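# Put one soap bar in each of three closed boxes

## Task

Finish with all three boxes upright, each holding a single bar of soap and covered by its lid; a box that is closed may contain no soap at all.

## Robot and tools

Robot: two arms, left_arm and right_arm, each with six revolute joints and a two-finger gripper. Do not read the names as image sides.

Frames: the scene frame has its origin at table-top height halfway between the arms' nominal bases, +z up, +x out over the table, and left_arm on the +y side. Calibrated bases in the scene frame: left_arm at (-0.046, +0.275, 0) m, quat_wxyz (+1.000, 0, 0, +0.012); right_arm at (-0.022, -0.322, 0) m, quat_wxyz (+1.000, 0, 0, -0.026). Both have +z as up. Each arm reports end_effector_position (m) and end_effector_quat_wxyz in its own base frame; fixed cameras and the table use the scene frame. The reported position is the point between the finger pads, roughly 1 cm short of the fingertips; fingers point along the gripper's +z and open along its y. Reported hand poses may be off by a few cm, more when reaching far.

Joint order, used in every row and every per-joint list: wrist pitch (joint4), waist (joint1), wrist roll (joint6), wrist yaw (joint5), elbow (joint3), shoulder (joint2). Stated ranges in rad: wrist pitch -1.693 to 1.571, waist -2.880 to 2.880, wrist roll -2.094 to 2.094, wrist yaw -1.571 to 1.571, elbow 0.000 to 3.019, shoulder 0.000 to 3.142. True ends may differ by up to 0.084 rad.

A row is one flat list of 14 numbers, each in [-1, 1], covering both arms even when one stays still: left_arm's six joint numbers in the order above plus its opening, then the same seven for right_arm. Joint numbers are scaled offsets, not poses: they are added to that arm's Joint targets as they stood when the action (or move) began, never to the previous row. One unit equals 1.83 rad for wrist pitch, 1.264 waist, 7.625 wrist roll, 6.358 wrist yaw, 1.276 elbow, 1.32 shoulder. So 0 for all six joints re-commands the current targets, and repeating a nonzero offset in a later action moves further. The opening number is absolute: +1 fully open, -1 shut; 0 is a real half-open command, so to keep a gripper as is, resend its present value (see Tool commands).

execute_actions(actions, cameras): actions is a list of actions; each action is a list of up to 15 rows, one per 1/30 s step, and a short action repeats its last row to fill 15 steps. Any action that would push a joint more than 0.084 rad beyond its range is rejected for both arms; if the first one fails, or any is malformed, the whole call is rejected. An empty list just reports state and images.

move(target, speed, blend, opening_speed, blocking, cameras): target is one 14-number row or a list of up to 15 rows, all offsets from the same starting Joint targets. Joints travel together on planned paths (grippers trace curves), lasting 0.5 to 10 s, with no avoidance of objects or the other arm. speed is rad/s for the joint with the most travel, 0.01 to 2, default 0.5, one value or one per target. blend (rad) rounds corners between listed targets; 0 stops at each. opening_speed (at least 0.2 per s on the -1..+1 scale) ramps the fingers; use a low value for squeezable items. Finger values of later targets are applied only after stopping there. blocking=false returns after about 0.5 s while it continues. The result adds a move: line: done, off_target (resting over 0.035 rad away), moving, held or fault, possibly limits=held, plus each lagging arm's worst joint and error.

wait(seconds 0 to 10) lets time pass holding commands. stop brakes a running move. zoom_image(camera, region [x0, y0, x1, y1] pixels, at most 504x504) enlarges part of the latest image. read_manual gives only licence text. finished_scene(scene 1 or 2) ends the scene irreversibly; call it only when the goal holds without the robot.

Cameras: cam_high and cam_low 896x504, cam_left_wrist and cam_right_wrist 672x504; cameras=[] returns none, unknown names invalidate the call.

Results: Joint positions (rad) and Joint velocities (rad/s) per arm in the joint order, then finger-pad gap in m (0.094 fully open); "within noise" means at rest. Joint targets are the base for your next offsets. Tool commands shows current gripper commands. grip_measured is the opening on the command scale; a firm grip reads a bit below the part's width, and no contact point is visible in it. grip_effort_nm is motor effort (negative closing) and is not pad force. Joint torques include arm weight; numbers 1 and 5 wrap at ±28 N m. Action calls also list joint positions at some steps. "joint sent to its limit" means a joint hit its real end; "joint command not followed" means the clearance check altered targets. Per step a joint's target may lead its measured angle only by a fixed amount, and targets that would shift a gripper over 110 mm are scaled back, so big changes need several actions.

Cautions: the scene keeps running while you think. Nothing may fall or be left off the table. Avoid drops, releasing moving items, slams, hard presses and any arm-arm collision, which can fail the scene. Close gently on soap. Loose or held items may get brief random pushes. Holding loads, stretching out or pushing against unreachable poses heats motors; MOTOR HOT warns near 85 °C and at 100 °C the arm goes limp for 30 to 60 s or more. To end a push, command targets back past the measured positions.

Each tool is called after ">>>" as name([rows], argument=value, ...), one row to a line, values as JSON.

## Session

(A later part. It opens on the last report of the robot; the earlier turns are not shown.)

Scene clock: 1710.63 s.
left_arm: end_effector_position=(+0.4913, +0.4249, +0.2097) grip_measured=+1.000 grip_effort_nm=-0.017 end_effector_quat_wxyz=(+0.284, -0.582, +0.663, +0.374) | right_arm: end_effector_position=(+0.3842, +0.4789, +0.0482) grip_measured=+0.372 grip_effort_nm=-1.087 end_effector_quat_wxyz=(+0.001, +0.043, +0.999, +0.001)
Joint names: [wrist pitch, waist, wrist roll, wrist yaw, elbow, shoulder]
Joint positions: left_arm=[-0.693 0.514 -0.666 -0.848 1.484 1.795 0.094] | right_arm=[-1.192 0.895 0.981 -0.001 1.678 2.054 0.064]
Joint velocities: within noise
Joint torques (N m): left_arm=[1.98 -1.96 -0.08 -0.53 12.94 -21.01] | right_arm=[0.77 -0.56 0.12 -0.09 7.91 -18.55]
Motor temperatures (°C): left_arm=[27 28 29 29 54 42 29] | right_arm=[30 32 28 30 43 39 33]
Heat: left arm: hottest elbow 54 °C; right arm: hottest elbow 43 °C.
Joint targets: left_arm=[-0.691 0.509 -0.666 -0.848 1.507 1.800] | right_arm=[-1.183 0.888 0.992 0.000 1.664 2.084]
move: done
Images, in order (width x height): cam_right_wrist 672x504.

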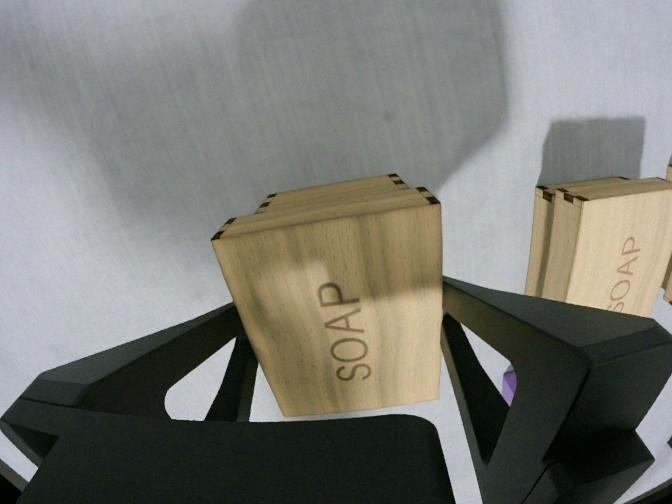

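>>> move([
  [0,0,0,0,0,0,1,0,-0.0022,0,0,0,0,0.2],
  [0,0,0,0,0,0,1,0.0038,-0.0022,0.0,0,-0.0063,-0.0008,0.2],
], speed=0.05, cameras=["cam_right_wrist","cam_low"])

>>> zoom_image(camera="cam_right_wrist", region=[200, 120, 460, 300])

>>> zoom_image(camera="cam_low", region=[480, 265, 550, 315])

Scene clock: 1733.83 s.
left_arm: end_effector_position=(+0.4913, +0.4249, +0.2097) grip_measured=+1.000 grip_effort_nm=-0.017 end_effector_quat_wxyz=(+0.284, -0.582, +0.663, +0.374) | right_arm: end_effector_position=(+0.3840, +0.4771, +0.0453) grip_measured=+0.372 grip_effort_nm=-1.082 end_effector_quat_wxyz=(+0.000, +0.044, +0.999, +0.001)
Joint names: [wrist pitch, waist, wrist roll, wrist yaw, elbow, shoulder]
Joint positions: left_arm=[-0.693 0.514 -0.666 -0.848 1.484 1.795 0.094] | right_arm=[-1.186 0.894 0.981 -0.001 1.67 2.054 0.064]
Joint velocities: within noise
Joint torques (N m): left_arm=[1.96 -1.96 -0.09 -0.53 12.93 -21.07] | right_arm=[0.69 -0.62 0.11 -0.1 7.87 -18.2]
Motor temperatures (°C): left_arm=[27 28 29 29 54 42 29] | right_arm=[30 32 28 30 45 37 33]
Heat: left arm: hottest elbow 54 °C; right arm: hottest elbow 45 °C.
Joint targets: left_arm=[-0.691 0.509 -0.666 -0.848 1.507 1.800] | right_arm=[-1.176 0.886 0.992 0.000 1.656 2.083]
move: done
Images, in order (width x height): cam_low 896x504, cam_right_wrist 672x504.

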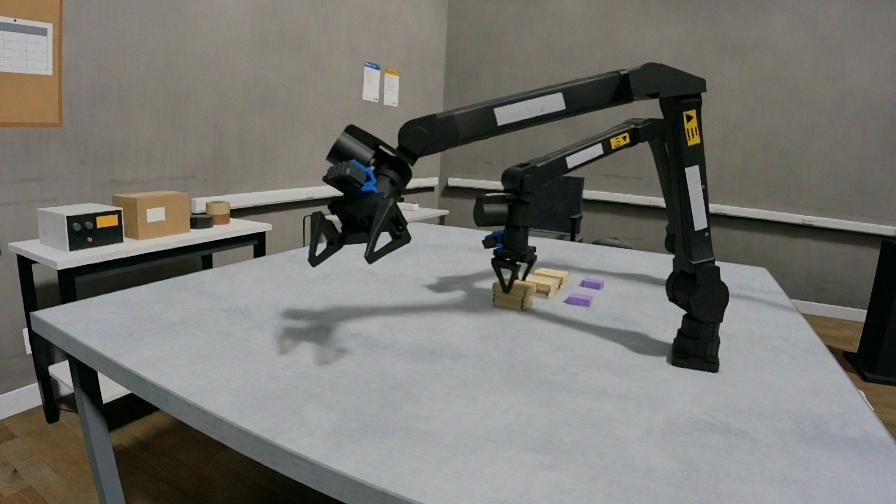

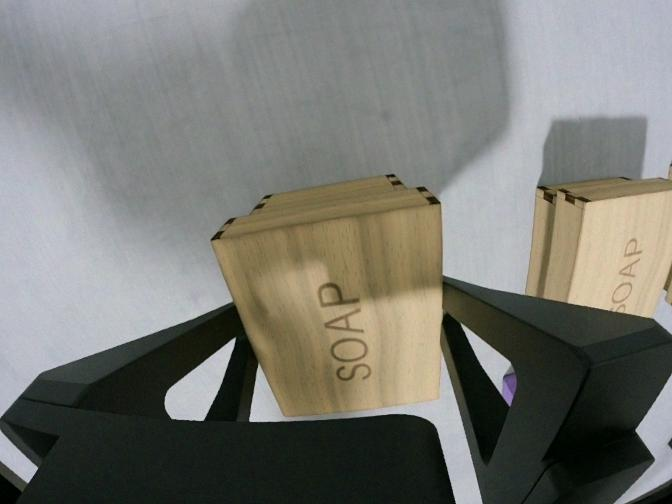

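Scaled by 1.938 from the camera's 672x504 image, which has a finer 960x720 frame.

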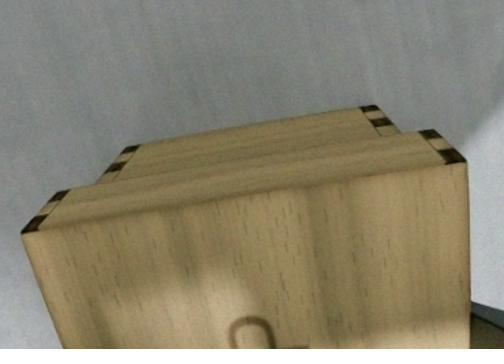

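Scaled by 7.200 from the camera's 896x504 image, which has a finer 1280x720 frame.

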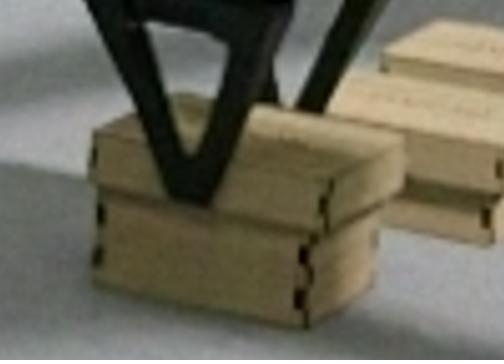

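>>> move([
  [0,0,0,0,0,0,1,0,0,0,0,0.052,0,0.2],
  [0,0,0,0,0,0,1,0,-0.003,0,0,0.07,0,0.2],
  [0,0,0,0,0,0,1,-0.0008,-0.003,0,0,0.0031,0.003,0.2],
], speed=0.06, cameras=["cam_right_wrist","cam_low"])

>>> zoom_image(camera="cam_right_wrist", region=[200, 120, 460, 300])

>>> zoom_image(camera="cam_low", region=[480, 265, 550, 315])

Scene clock: 1761.53 s.
left_arm: end_effector_position=(+0.4913, +0.4249, +0.2097) grip_measured=+1.000 grip_effort_nm=-0.012 end_effector_quat_wxyz=(+0.284, -0.582, +0.663, +0.374) | right_arm: end_effector_position=(+0.3876, +0.4768, +0.0460) grip_measured=+0.372 grip_effort_nm=-1.077 end_effector_quat_wxyz=(+0.001, +0.046, +0.999, +0.002)
Joint names: [wrist pitch, waist, wrist roll, wrist yaw, elbow, shoulder]
Joint positions: left_arm=[-0.693 0.514 -0.666 -0.848 1.484 1.795 0.094] | right_arm=[-1.185 0.889 0.981 -0.001 1.675 2.056 0.064]
Joint velocities: within noise
Joint torques (N m): left_arm=[1.96 -2.02 -0.09 -0.53 12.96 -21.01] | right_arm=[0.65 -0.56 0.12 -0.1 7.83 -17.03]
Motor temperatures (°C): left_arm=[27 28 29 29 54 42 29] | right_arm=[30 32 28 30 44 37 33]
Heat: left arm: hottest elbow 54 °C; right arm: hottest elbow 44 °C.
Joint targets: left_arm=[-0.691 0.509 -0.666 -0.848 1.507 1.800] | right_arm=[-1.178 0.881 0.992 0.000 1.660 2.087]
move: done
Images, in order (width x height): cam_low 896x504, cam_right_wrist 672x504.

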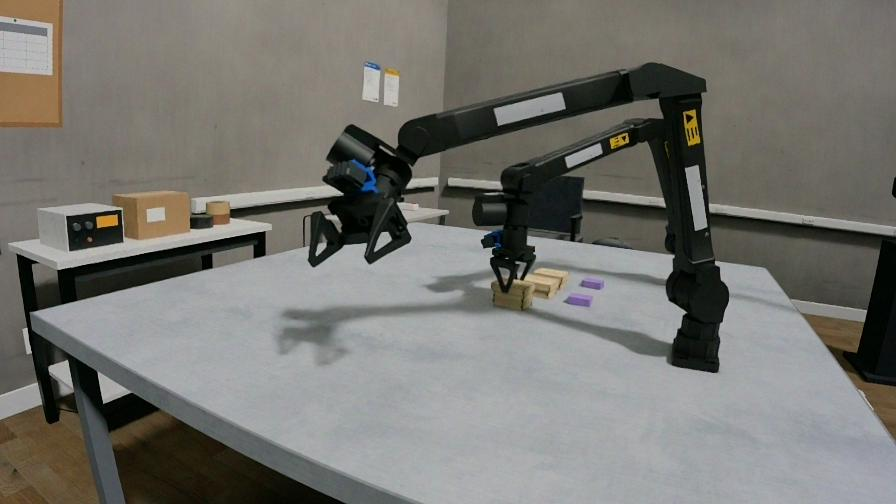

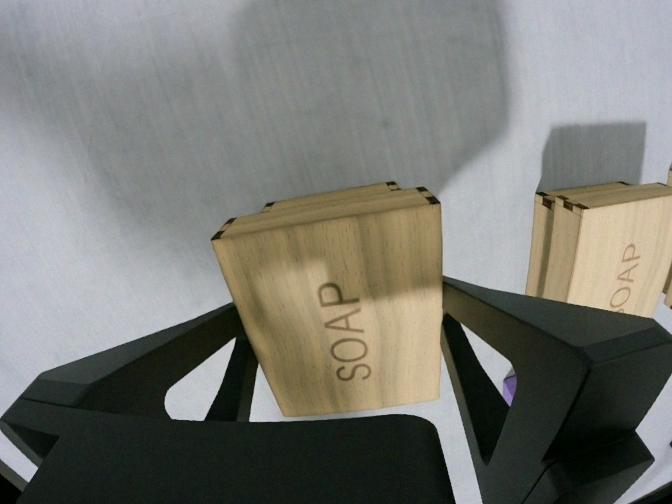

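Scaled by 1.938 from the camera's 672x504 image, which has a finer 960x720 frame.

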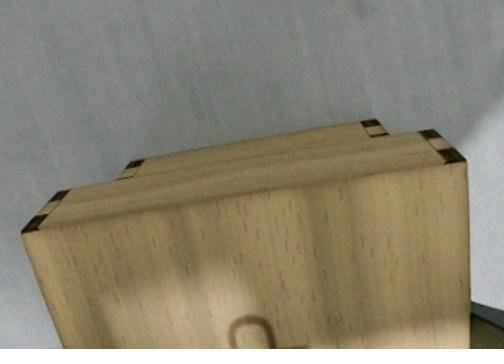

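Scaled by 7.200 from the camera's 896x504 image, which has a finer 1280x720 frame.

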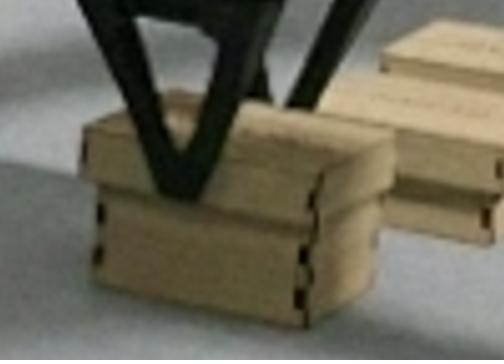

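>>> move(target=[0,0,0,0,0,0,1, 0.0071,0.0006,0,0,-0.0047,0.0053,0.2], speed=0.1, cameras=["cam_low","cam_right_wrist"])

Scene clock: 1802.27 s.
left_arm: end_effector_position=(+0.4913, +0.4249, +0.2097) grip_measured=+1.000 grip_effort_nm=-0.017 end_effector_quat_wxyz=(+0.284, -0.582, +0.663, +0.374) | right_arm: end_effector_position=(+0.3876, +0.4768, +0.0454) grip_measured=+0.372 grip_effort_nm=-1.082 end_effector_quat_wxyz=(+0.002, +0.046, +0.999, +0.003)
Joint names: [wrist pitch, waist, wrist roll, wrist yaw, elbow, shoulder]
Joint positions: left_arm=[-0.693 0.514 -0.666 -0.848 1.484 1.795 0.094] | right_arm=[-1.182 0.889 0.981 -0.001 1.674 2.056 0.064]
Joint velocities: within noise
Joint torques (N m): left_arm=[1.96 -1.96 -0.08 -0.53 12.94 -21.07] | right_arm=[0.95 -0.5 0.12 -0.1 7.43 -17.38]
Motor temperatures (°C): left_arm=[27 28 29 29 54 42 29] | right_arm=[30 32 28 30 44 40 33]
Heat: left arm: hottest elbow 54 °C; right arm: hottest elbow 44 °C.
Joint targets: left_arm=[-0.691 0.509 -0.666 -0.848 1.507 1.800] | right_arm=[-1.165 0.882 0.992 0.000 1.654 2.094]
move: off_target (right_arm); right_arm: the shoulder is farthest, 0.038 rad from its target
Images, in order (width x height): cam_low 896x504, cam_right_wrist 672x504.

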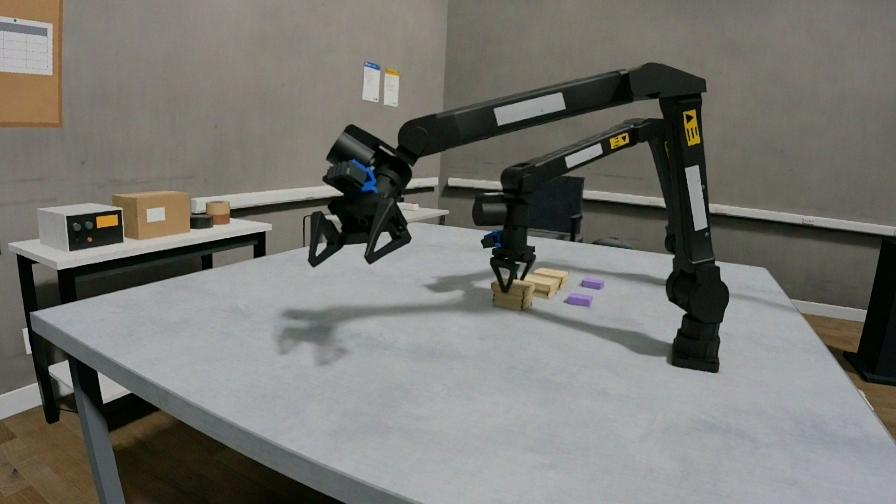

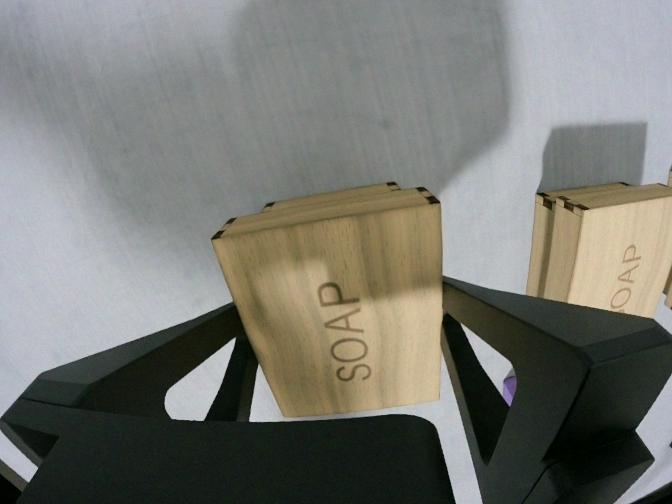

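>>> move(target=[0,0,0,0,0,0,1, 0.0071,0,0,0,-0.0047,0.006,0.2], speed=0.1, cameras=["cam_low","cam_right_wrist"])

>>> zoom_image(camera="cam_right_wrist", region=[200, 120, 460, 300])

>>> zoom_image(camera="cam_low", region=[480, 265, 550, 315])

Scene clock: 1812.80 s.
left_arm: end_effector_position=(+0.4913, +0.4249, +0.2097) grip_measured=+1.000 grip_effort_nm=-0.012 end_effector_quat_wxyz=(+0.284, -0.582, +0.663, +0.374) | right_arm: end_effector_position=(+0.3876, +0.4768, +0.0448) grip_measured=+0.372 grip_effort_nm=-1.072 end_effector_quat_wxyz=(+0.002, +0.046, +0.999, +0.003)
Joint names: [wrist pitch, waist, wrist roll, wrist yaw, elbow, shoulder]
Joint positions: left_arm=[-0.693 0.514 -0.666 -0.848 1.484 1.795 0.094] | right_arm=[-1.179 0.889 0.981 -0.001 1.672 2.056 0.064]
Joint velocities: within noise
Joint torques (N m): left_arm=[1.98 -1.9 -0.09 -0.53 12.94 -21.01] | right_arm=[1.39 -0.5 0.11 -0.1 7.1 -16.79]
Motor temperatures (°C): left_arm=[27 28 29 29 55 42 29] | right_arm=[30 32 28 30 44 40 33]
Heat: left arm: hottest elbow 55 °C; right arm: hottest elbow 44 °C.
Joint targets: left_arm=[-0.691 0.509 -0.666 -0.848 1.507 1.800] | right_arm=[-1.152 0.882 0.992 0.000 1.648 2.102]
move: off_target (right_arm); right_arm: the shoulder is farthest, 0.046 rad from its target
Images, in order (width x height): cam_low 896x504, cam_right_wrist 672x504.

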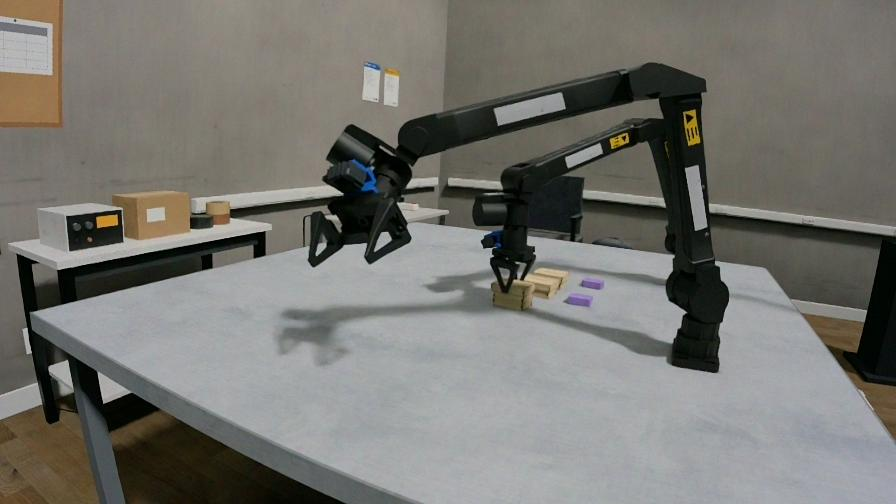

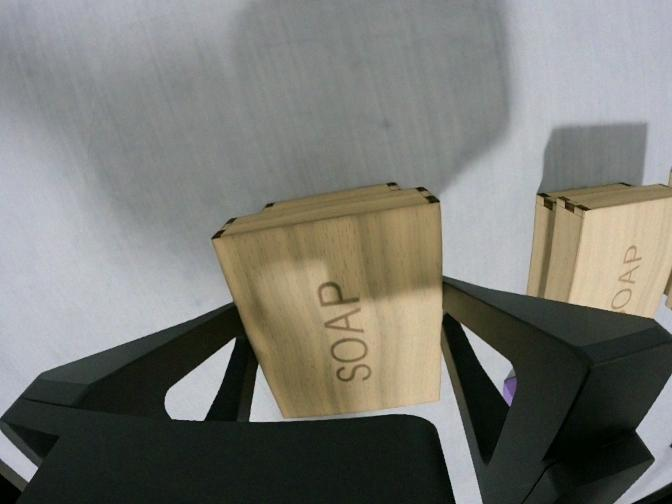

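Scaled by 1.938 from the camera's 672x504 image, which has a finer 960x720 frame.

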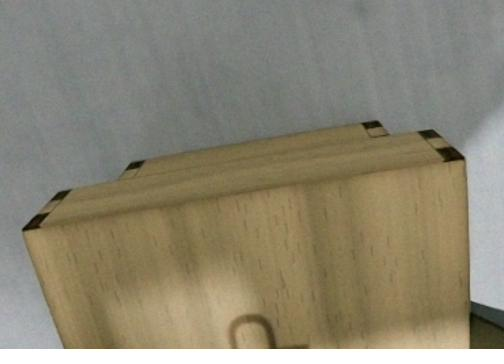

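Scaled by 7.200 from the camera's 896x504 image, which has a finer 1280x720 frame.

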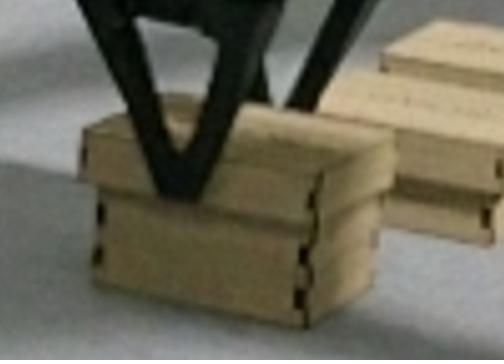

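>>> move(target=[0,0,0,0,0,0,1, 0,-0.004,0,0,0,0,0.2], speed=0.05, cameras=["cam_right_wrist"])

>>> zoom_image(camera="cam_right_wrist", region=[200, 120, 460, 300])

Scene clock: 1832.57 s.
left_arm: end_effector_position=(+0.4913, +0.4249, +0.2097) grip_measured=+1.000 grip_effort_nm=-0.017 end_effector_quat_wxyz=(+0.284, -0.582, +0.663, +0.374) | right_arm: end_effector_position=(+0.3877, +0.4766, +0.0446) grip_measured=+0.372 grip_effort_nm=-1.077 end_effector_quat_wxyz=(+0.001, +0.047, +0.999, +0.004)
Joint names: [wrist pitch, waist, wrist roll, wrist yaw, elbow, shoulder]
Joint positions: left_arm=[-0.693 0.514 -0.666 -0.848 1.484 1.795 0.094] | right_arm=[-1.179 0.888 0.981 -0.002 1.671 2.056 0.064]
Joint velocities: within noise
Joint torques (N m): left_arm=[1.98 -1.96 -0.08 -0.52 12.94 -21.01] | right_arm=[1.37 -0.91 0.11 -0.04 7.1 -16.73]
Motor temperatures (°C): left_arm=[27 28 29 29 55 42 29] | right_arm=[30 32 28 30 43 40 33]
Heat: left arm: hottest elbow 55 °C; right arm: hottest elbow 43 °C.
Joint targets: left_arm=[-0.691 0.509 -0.666 -0.848 1.507 1.800] | right_arm=[-1.152 0.877 0.992 0.000 1.648 2.102]
move: off_target (right_arm); right_arm: the shoulder is farthest, 0.046 rad from its target
Images, in order (width x height): cam_right_wrist 672x504.

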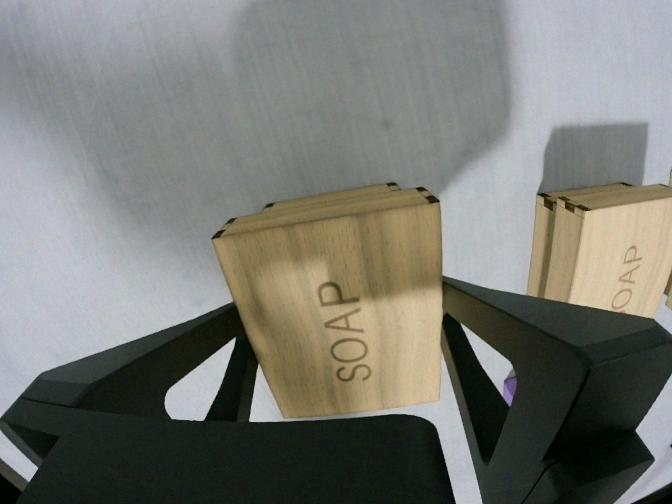

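Scaled by 1.938 from the camera's 672x504 image, which has a finer 960x720 frame.

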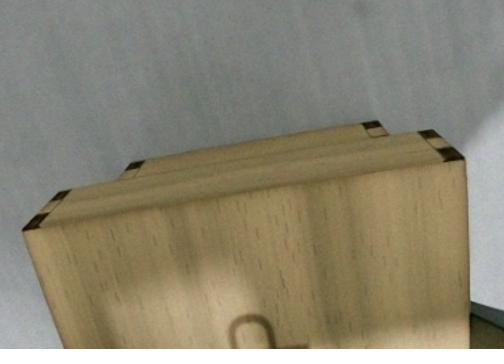

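>>> move(target=[0,0,0,0,0,0,1, 0.003,-0.003,0,0,-0.002,0.002,0.2], speed=0.05, cameras=["cam_right_wrist"])

>>> zoom_image(camera="cam_right_wrist", region=[200, 120, 460, 300])

Scene clock: 1841.17 s.
left_arm: end_effector_position=(+0.4913, +0.4249, +0.2097) grip_measured=+1.000 grip_effort_nm=-0.007 end_effector_quat_wxyz=(+0.284, -0.582, +0.663, +0.374) | right_arm: end_effector_position=(+0.3879, +0.4763, +0.0442) grip_measured=+0.372 grip_effort_nm=-1.077 end_effector_quat_wxyz=(+0.001, +0.047, +0.999, +0.004)
Joint names: [wrist pitch, waist, wrist roll, wrist yaw, elbow, shoulder]
Joint positions: left_arm=[-0.693 0.514 -0.666 -0.848 1.484 1.795 0.094] | right_arm=[-1.177 0.887 0.981 -0.004 1.67 2.056 0.064]
Joint velocities: within noise
Joint torques (N m): left_arm=[1.98 -1.96 -0.08 -0.53 12.94 -21.07] | right_arm=[1.51 -1.08 0.11 0.07 6.99 -16.09]
Motor temperatures (°C): left_arm=[27 28 29 29 55 42 29] | right_arm=[30 32 28 30 43 40 33]
Heat: left arm: hottest elbow 55 °C; right arm: hottest elbow 43 °C.
Joint targets: left_arm=[-0.691 0.509 -0.666 -0.848 1.507 1.800] | right_arm=[-1.146 0.873 0.992 0.000 1.645 2.104]
move: off_target (right_arm); right_arm: the shoulder is farthest, 0.049 rad from its target
Images, in order (width x height): cam_right_wrist 672x504.

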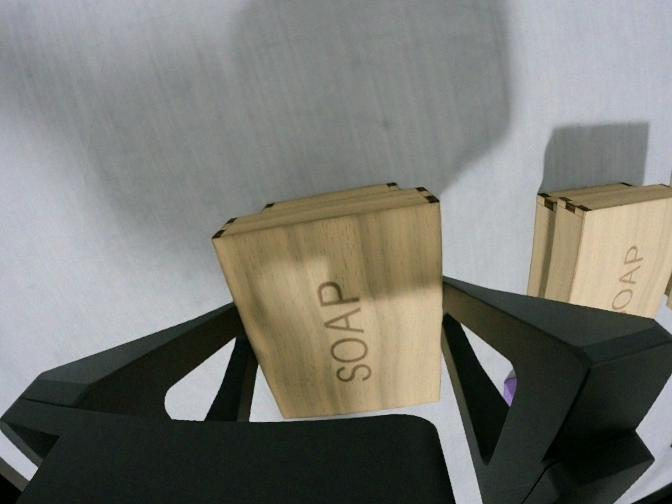

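Scaled by 1.938 from the camera's 672x504 image, which has a finer 960x720 frame.

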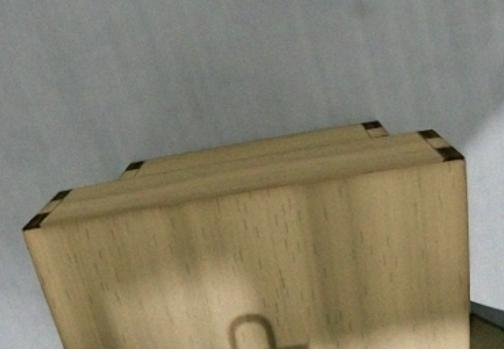

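>>> move(target=[0,0,0,0,0,0,1, 0.004,0.006,0,0,-0.005,0.008,0.2], speed=0.05, cameras=["cam_right_wrist"])

>>> move(target=[0,0,0,0,0,0,1, 0.004,0,0,0,-0.005,0.008,0.2], speed=0.05, cameras=["cam_right_wrist","cam_low"])

>>> zoom_image(camera="cam_right_wrist", region=[200, 120, 460, 300])

>>> zoom_image(camera="cam_low", region=[480, 265, 550, 315])

Scene clock: 1854.03 s.
left_arm: end_effector_position=(+0.4913, +0.4249, +0.2097) grip_measured=+1.000 grip_effort_nm=-0.017 end_effector_quat_wxyz=(+0.284, -0.582, +0.663, +0.374) | right_arm: end_effector_position=(+0.3879, +0.4764, +0.0437) grip_measured=+0.372 grip_effort_nm=-1.082 end_effector_quat_wxyz=(+0.001, +0.047, +0.999, +0.005)
Joint names: [wrist pitch, waist, wrist roll, wrist yaw, elbow, shoulder]
Joint positions: left_arm=[-0.693 0.514 -0.666 -0.848 1.484 1.795 0.094] | right_arm=[-1.175 0.887 0.981 -0.005 1.669 2.056 0.064]
Joint velocities: within noise
Joint torques (N m): left_arm=[1.98 -1.96 -0.09 -0.53 12.93 -21.01] | right_arm=[1.7 -0.44 0.11 0.09 6.63 -15.68]
Motor temperatures (°C): left_arm=[27 28 29 29 55 42 29] | right_arm=[30 32 28 30 43 40 33]
Heat: left arm: hottest elbow 55 °C; right arm: hottest elbow 43 °C.
Joint targets: left_arm=[-0.691 0.509 -0.666 -0.848 1.507 1.800] | right_arm=[-1.139 0.881 0.992 -0.001 1.639 2.115]
move: off_target (right_arm); right_arm: the shoulder is farthest, 0.059 rad from its target
Images, in order (width x height): cam_right_wrist 672x504.

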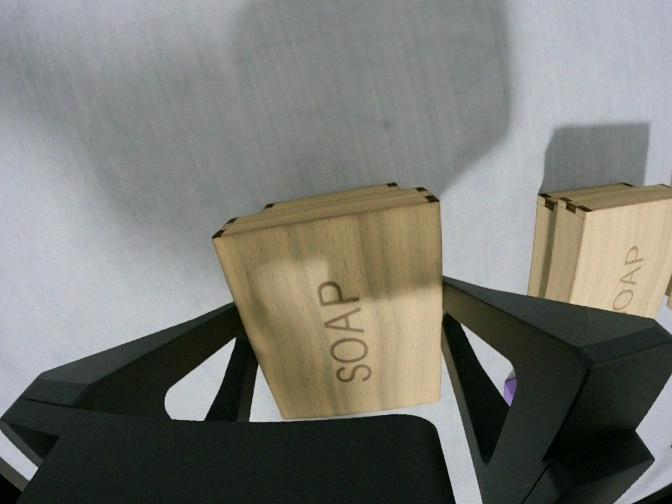

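Scene clock: 1854.73 s.
left_arm: end_effector_position=(+0.4913, +0.4249, +0.2097) grip_measured=+1.000 grip_effort_nm=-0.012 end_effector_quat_wxyz=(+0.284, -0.582, +0.663, +0.374) | right_arm: end_effector_position=(+0.3878, +0.4763, +0.0430) grip_measured=+0.372 grip_effort_nm=-1.077 end_effector_quat_wxyz=(+0.001, +0.047, +0.999, +0.005)
Joint names: [wrist pitch, waist, wrist roll, wrist yaw, elbow, shoulder]
Joint positions: left_arm=[-0.693 0.514 -0.666 -0.848 1.484 1.795 0.094] | right_arm=[-1.172 0.887 0.981 -0.005 1.667 2.056 0.064]
Joint velocities: within noise
Joint torques (N m): left_arm=[1.98 -2.02 -0.08 -0.53 12.94 -21.01] | right_arm=[1.92 -0.44 0.12 0.09 6.23 -14.86]
Motor temperatures (°C): left_arm=[27 28 29 29 55 42 29] | right_arm=[30 32 28 30 43 40 33]
Heat: left arm: hottest elbow 55 °C; right arm: hottest elbow 43 °C.
Joint targets: left_arm=[-0.691 0.509 -0.666 -0.848 1.507 1.800] | right_arm=[-1.132 0.881 0.992 -0.001 1.633 2.126]
move: off_target (right_arm); right_arm: the shoulder is farthest, 0.070 rad from its target
Images, in order (width x height): cam_low 896x504, cam_right_wrist 672x504.

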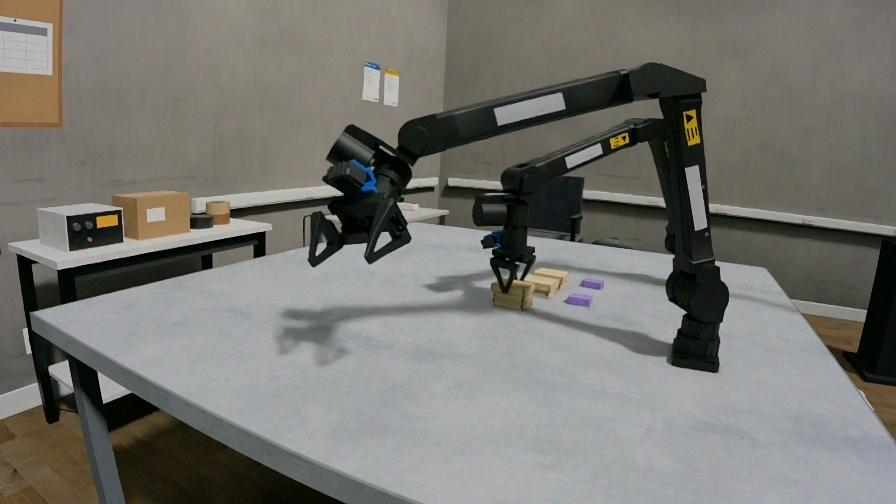

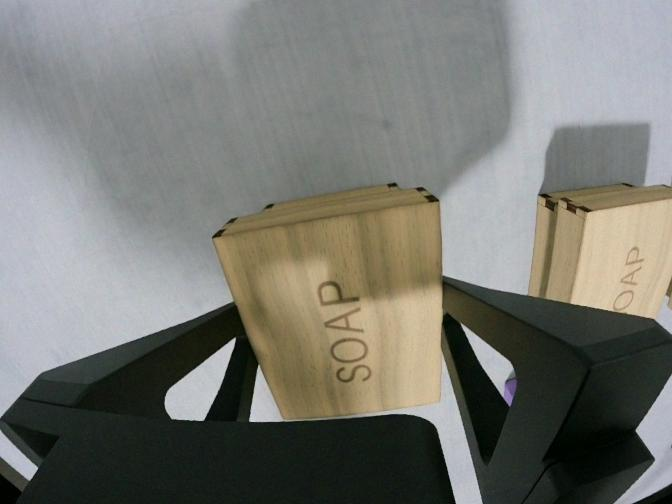

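Scaled by 1.938 from the camera's 672x504 image, which has a finer 960x720 frame.

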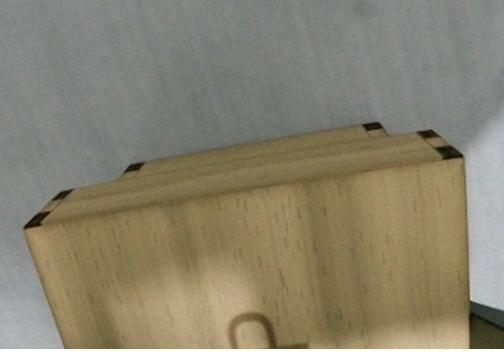

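Scaled by 7.200 from the camera's 896x504 image, which has a finer 1280x720 frame.

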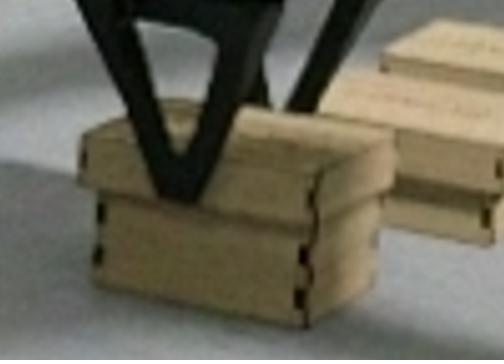

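>>> move([
  [0,0,0,0,0,0,1, -0.036,0.000,0,0,0.07,-0.061,0.2],
  [0,0,0,0,0,0,1, -0.034,0.000,0,0,0.036,-0.036,0.2],
], speed=0.1, cameras=["cam_right_wrist","cam_low"])

>>> zoom_image(camera="cam_right_wrist", region=[200, 120, 460, 300])

>>> zoom_image(camera="cam_low", region=[480, 265, 550, 315])

Scene clock: 1881.60 s.
left_arm: end_effector_position=(+0.4913, +0.4249, +0.2097) grip_measured=+1.000 grip_effort_nm=-0.007 end_effector_quat_wxyz=(+0.284, -0.582, +0.663, +0.374) | right_arm: end_effector_position=(+0.3866, +0.4742, +0.0461) grip_measured=+0.372 grip_effort_nm=-1.077 end_effector_quat_wxyz=(-0.001, +0.048, +0.999, +0.001)
Joint names: [wrist pitch, waist, wrist roll, wrist yaw, elbow, shoulder]
Joint positions: left_arm=[-0.693 0.514 -0.666 -0.848 1.484 1.795 0.094] | right_arm=[-1.187 0.887 0.983 -0.003 1.669 2.052 0.064]
Joint velocities: within noise
Joint torques (N m): left_arm=[1.98 -1.96 -0.08 -0.53 12.94 -21.01] | right_arm=[0.1 -0.38 0.1 -0.01 9.92 -18.32]
Motor temperatures (°C): left_arm=[27 28 29 29 55 42 29] | right_arm=[30 32 28 30 43 39 33]
Heat: left arm: hottest elbow 55 °C; right arm: hottest elbow 43 °C.
Joint targets: left_arm=[-0.691 0.509 -0.666 -0.848 1.507 1.800] | right_arm=[-1.194 0.881 0.993 0.000 1.679 2.078]
move: done
Images, in order (width x height): cam_low 896x504, cam_right_wrist 672x504.

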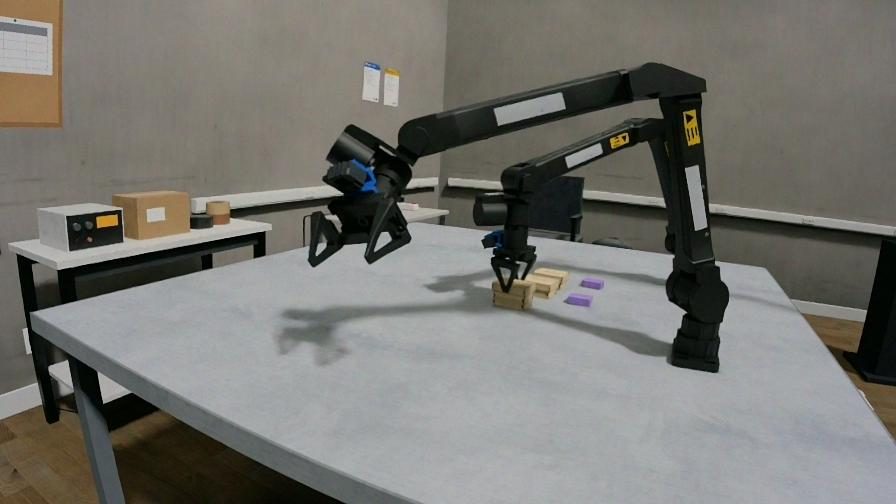

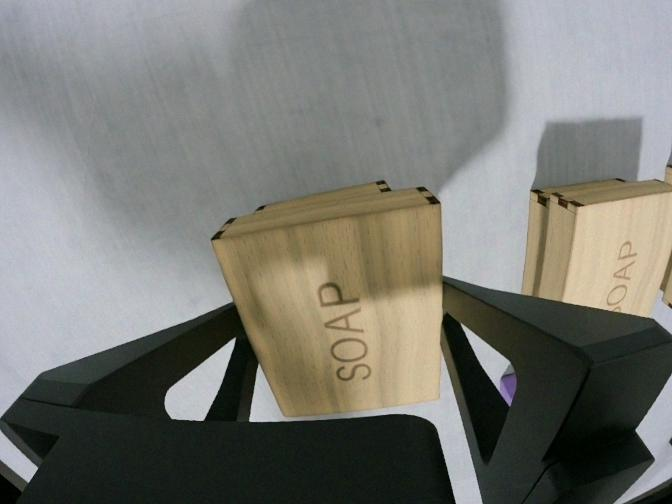

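Scaled by 1.938 from the camera's 672x504 image, which has a finer 960x720 frame.

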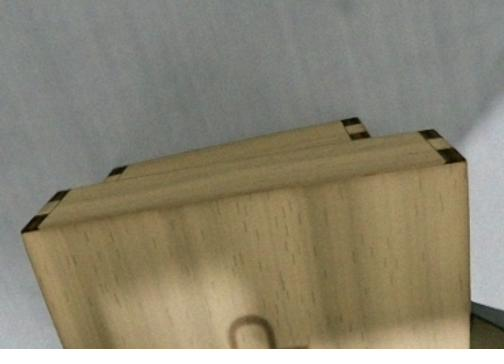

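Scaled by 7.200 from the camera's 896x504 image, which has a finer 1280x720 frame.

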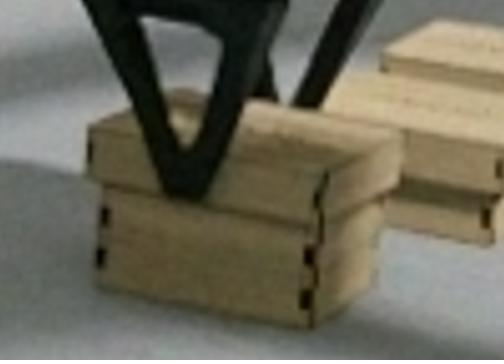

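>>> move([
  [0,0,0,0,0,0,1, -0.003,0.000,0,0,0.045,0,0.2],
  [0,0,0,0,0,0,1, -0.003,0.000,0,0,0.045,0.006,0.2],
  [0,0,0,0,0,0,1, 0.002,0.000,0,0,-0.01,0.006,0.2],
], speed=0.1, cameras=["cam_right_wrist","cam_low"])

>>> zoom_image(camera="cam_right_wrist", region=[200, 120, 460, 300])

>>> zoom_image(camera="cam_low", region=[480, 265, 550, 315])

Scene clock: 1907.90 s.
left_arm: end_effector_position=(+0.4913, +0.4249, +0.2097) grip_measured=+1.000 grip_effort_nm=-0.012 end_effector_quat_wxyz=(+0.284, -0.582, +0.663, +0.374) | right_arm: end_effector_position=(+0.3874, +0.4751, +0.0466) grip_measured=+0.372 grip_effort_nm=-1.072 end_effector_quat_wxyz=(-0.001, +0.048, +0.999, +0.001)
Joint names: [wrist pitch, waist, wrist roll, wrist yaw, elbow, shoulder]
Joint positions: left_arm=[-0.693 0.514 -0.666 -0.848 1.484 1.795 0.094] | right_arm=[-1.191 0.887 0.983 -0.002 1.676 2.055 0.064]
Joint velocities: within noise
Joint torques (N m): left_arm=[1.98 -2.02 -0.08 -0.53 12.93 -21.07] | right_arm=[0.39 -0.44 0.11 -0.04 8.31 -17.9]
Motor temperatures (°C): left_arm=[27 28 29 29 55 42 29] | right_arm=[30 32 28 30 45 38 33]
Heat: left arm: hottest elbow 55 °C; right arm: hottest elbow 45 °C.
Joint targets: left_arm=[-0.691 0.509 -0.666 -0.848 1.507 1.800] | right_arm=[-1.190 0.881 0.993 -0.001 1.666 2.086]
move: done
Images, in order (width x height): cam_low 896x504, cam_right_wrist 672x504.

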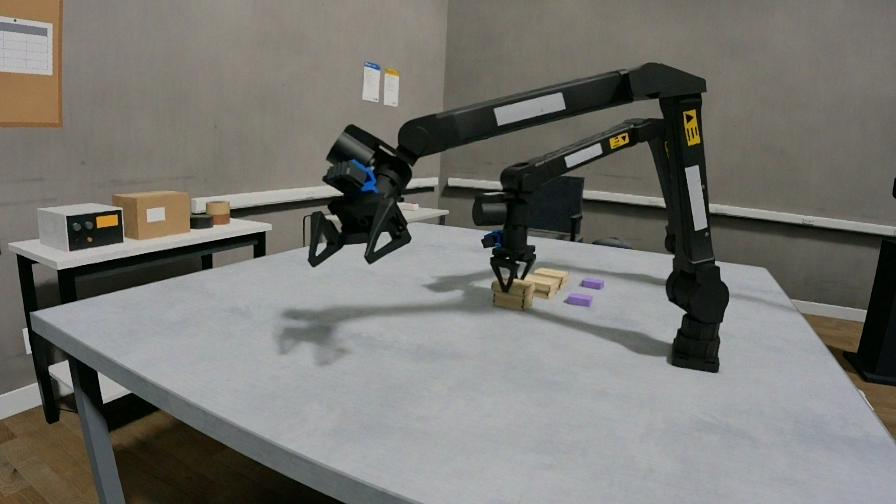

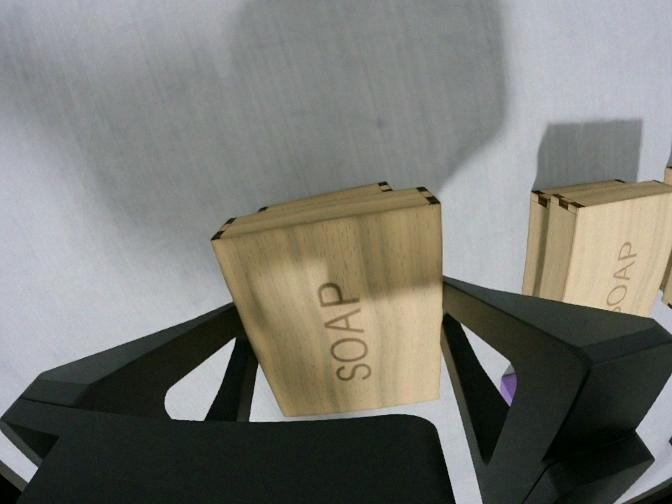

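Scaled by 1.938 from the camera's 672x504 image, which has a finer 960x720 frame.

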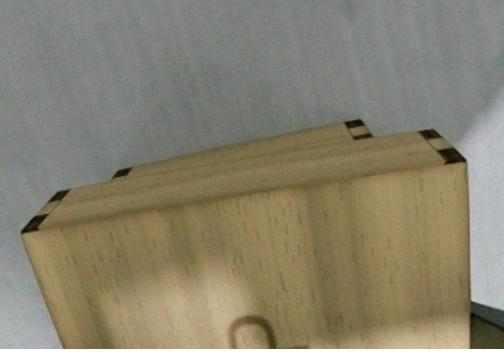

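Scaled by 7.200 from the camera's 896x504 image, which has a finer 1280x720 frame.

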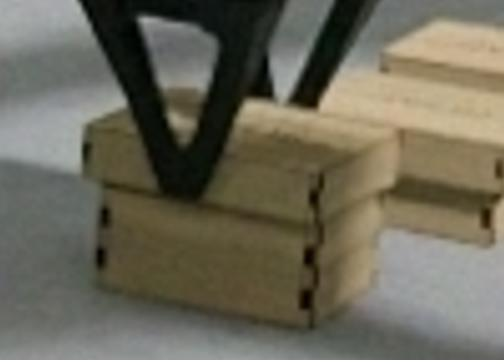

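>>> move([
  [0,0,0,0,0,0,1, 0,0.000,-0.008,0,0.05,0,0.2],
  [0,0,0,0,0,0,1, 0,0.000,-0.008,0,0,0,0.2],
], speed=0.1, cameras=["cam_right_wrist","cam_low"])

>>> zoom_image(camera="cam_right_wrist", region=[200, 120, 460, 300])

>>> zoom_image(camera="cam_low", region=[480, 265, 550, 315])

Scene clock: 1919.00 s.
left_arm: end_effector_position=(+0.4913, +0.4249, +0.2097) grip_measured=+1.000 grip_effort_nm=-0.012 end_effector_quat_wxyz=(+0.284, -0.582, +0.663, +0.374) | right_arm: end_effector_position=(+0.3874, +0.4750, +0.0466) grip_measured=+0.371 grip_effort_nm=-1.082 end_effector_quat_wxyz=(-0.001, +0.028, +1.000, +0.000)
Joint names: [wrist pitch, waist, wrist roll, wrist yaw, elbow, shoulder]
Joint positions: left_arm=[-0.693 0.514 -0.666 -0.848 1.484 1.795 0.094] | right_arm=[-1.191 0.887 0.943 -0.002 1.676 2.055 0.064]
Joint velocities: within noise
Joint torques (N m): left_arm=[1.99 -1.96 -0.08 -0.53 12.94 -21.07] | right_arm=[0.4 -0.44 -0.07 -0.04 8.31 -17.9]
Motor temperatures (°C): left_arm=[27 28 29 29 55 42 29] | right_arm=[30 32 28 30 44 39 33]
Heat: left arm: hottest elbow 55 °C; right arm: hottest elbow 44 °C.
Joint targets: left_arm=[-0.691 0.509 -0.666 -0.848 1.507 1.800] | right_arm=[-1.190 0.881 0.932 0.000 1.666 2.086]
move: done
Images, in order (width x height): cam_low 896x504, cam_right_wrist 672x504.

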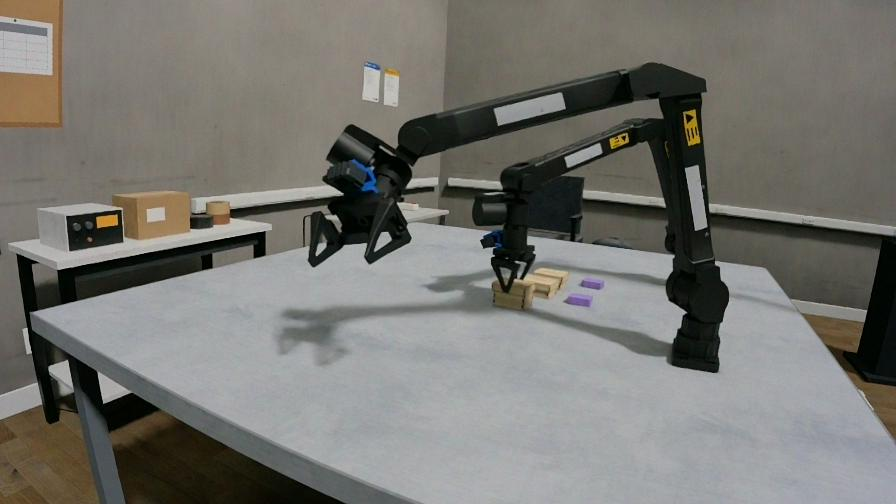

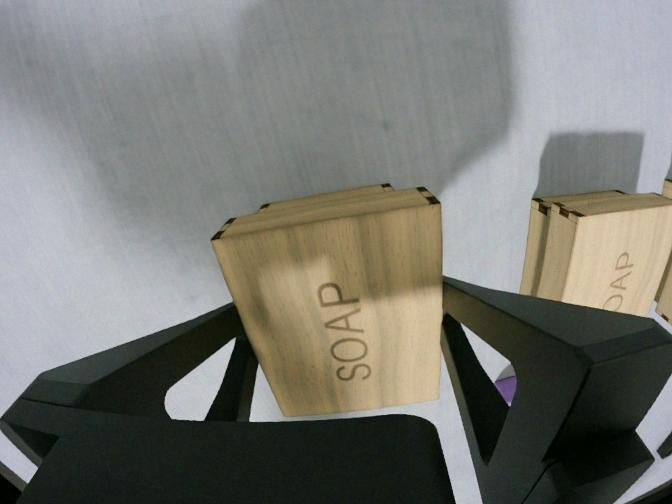

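Scaled by 1.938 from the camera's 672x504 image, which has a finer 960x720 frame.

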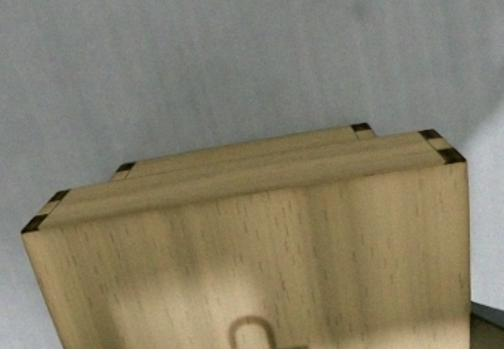

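Scaled by 7.200 from the camera's 896x504 image, which has a finer 1280x720 frame.

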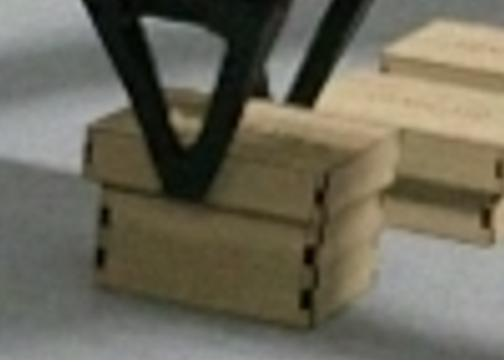

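>>> move(target=[0,0,0,0,0,0,1, 0.007,0.0006,0,0,-0.0095,0.0105,0.2], speed=0.05, cameras=["cam_right_wrist","cam_low"])

>>> zoom_image(camera="cam_right_wrist", region=[200, 120, 460, 300])

>>> zoom_image(camera="cam_low", region=[480, 265, 550, 315])

Scene clock: 1928.17 s.
left_arm: end_effector_position=(+0.4913, +0.4249, +0.2097) grip_measured=+1.000 grip_effort_nm=-0.017 end_effector_quat_wxyz=(+0.284, -0.582, +0.663, +0.374) | right_arm: end_effector_position=(+0.3875, +0.4751, +0.0454) grip_measured=+0.371 grip_effort_nm=-1.077 end_effector_quat_wxyz=(-0.001, +0.027, +1.000, +0.000)
Joint names: [wrist pitch, waist, wrist roll, wrist yaw, elbow, shoulder]
Joint positions: left_arm=[-0.693 0.514 -0.666 -0.848 1.484 1.795 0.094] | right_arm=[-1.19 0.887 0.941 -0.002 1.676 2.057 0.064]
Joint velocities: within noise
Joint torques (N m): left_arm=[1.98 -1.96 -0.08 -0.53 12.94 -21.01] | right_arm=[0.76 -0.38 -0.11 -0.04 7.25 -17.03]
Motor temperatures (°C): left_arm=[27 28 29 29 55 42 29] | right_arm=[30 32 28 30 44 39 33]
Heat: left arm: hottest elbow 55 °C; right arm: hottest elbow 44 °C.
Joint targets: left_arm=[-0.691 0.509 -0.666 -0.848 1.507 1.800] | right_arm=[-1.178 0.882 0.932 0.000 1.654 2.100]
move: off_target (right_arm); right_arm: the shoulder is farthest, 0.043 rad from its target
Images, in order (width x height): cam_low 896x504, cam_right_wrist 672x504.

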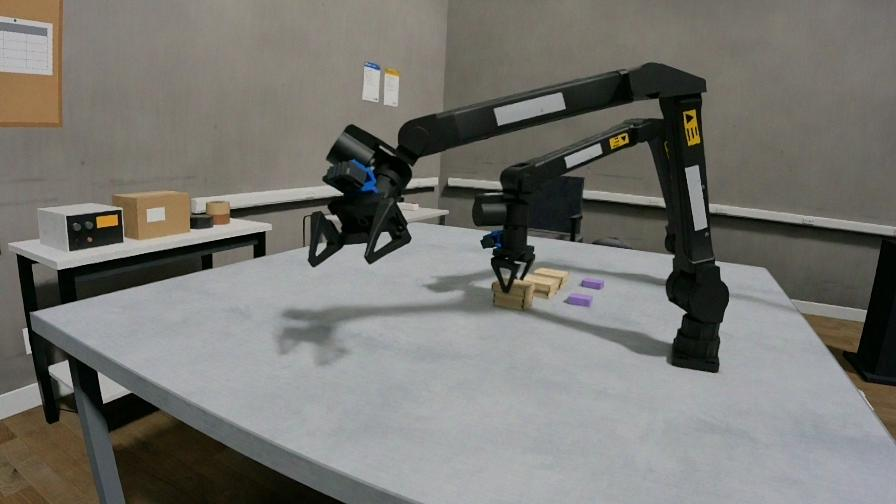

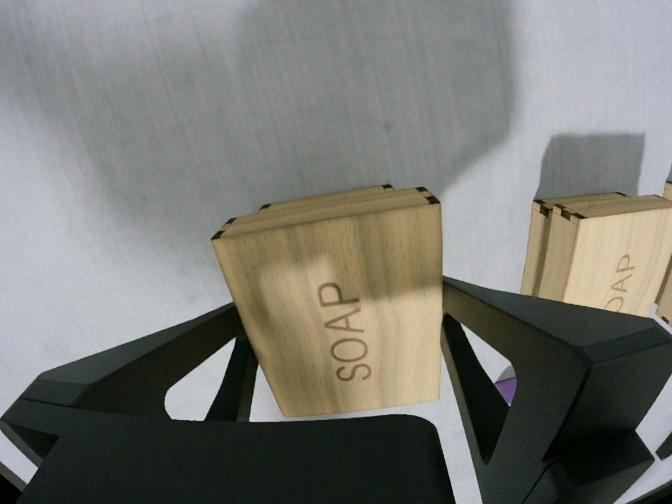

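Scaled by 1.938 from the camera's 672x504 image, which has a finer 960x720 frame.

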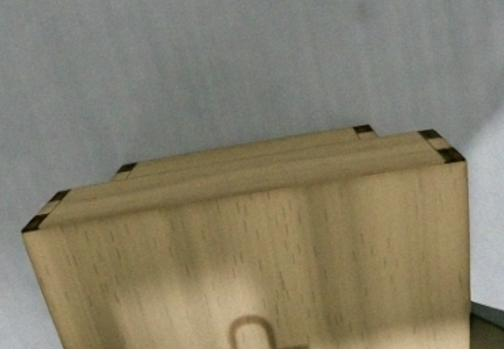

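Scaled by 7.200 from the camera's 896x504 image, which has a finer 1280x720 frame.

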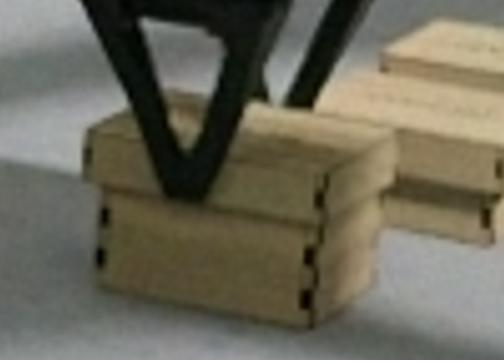

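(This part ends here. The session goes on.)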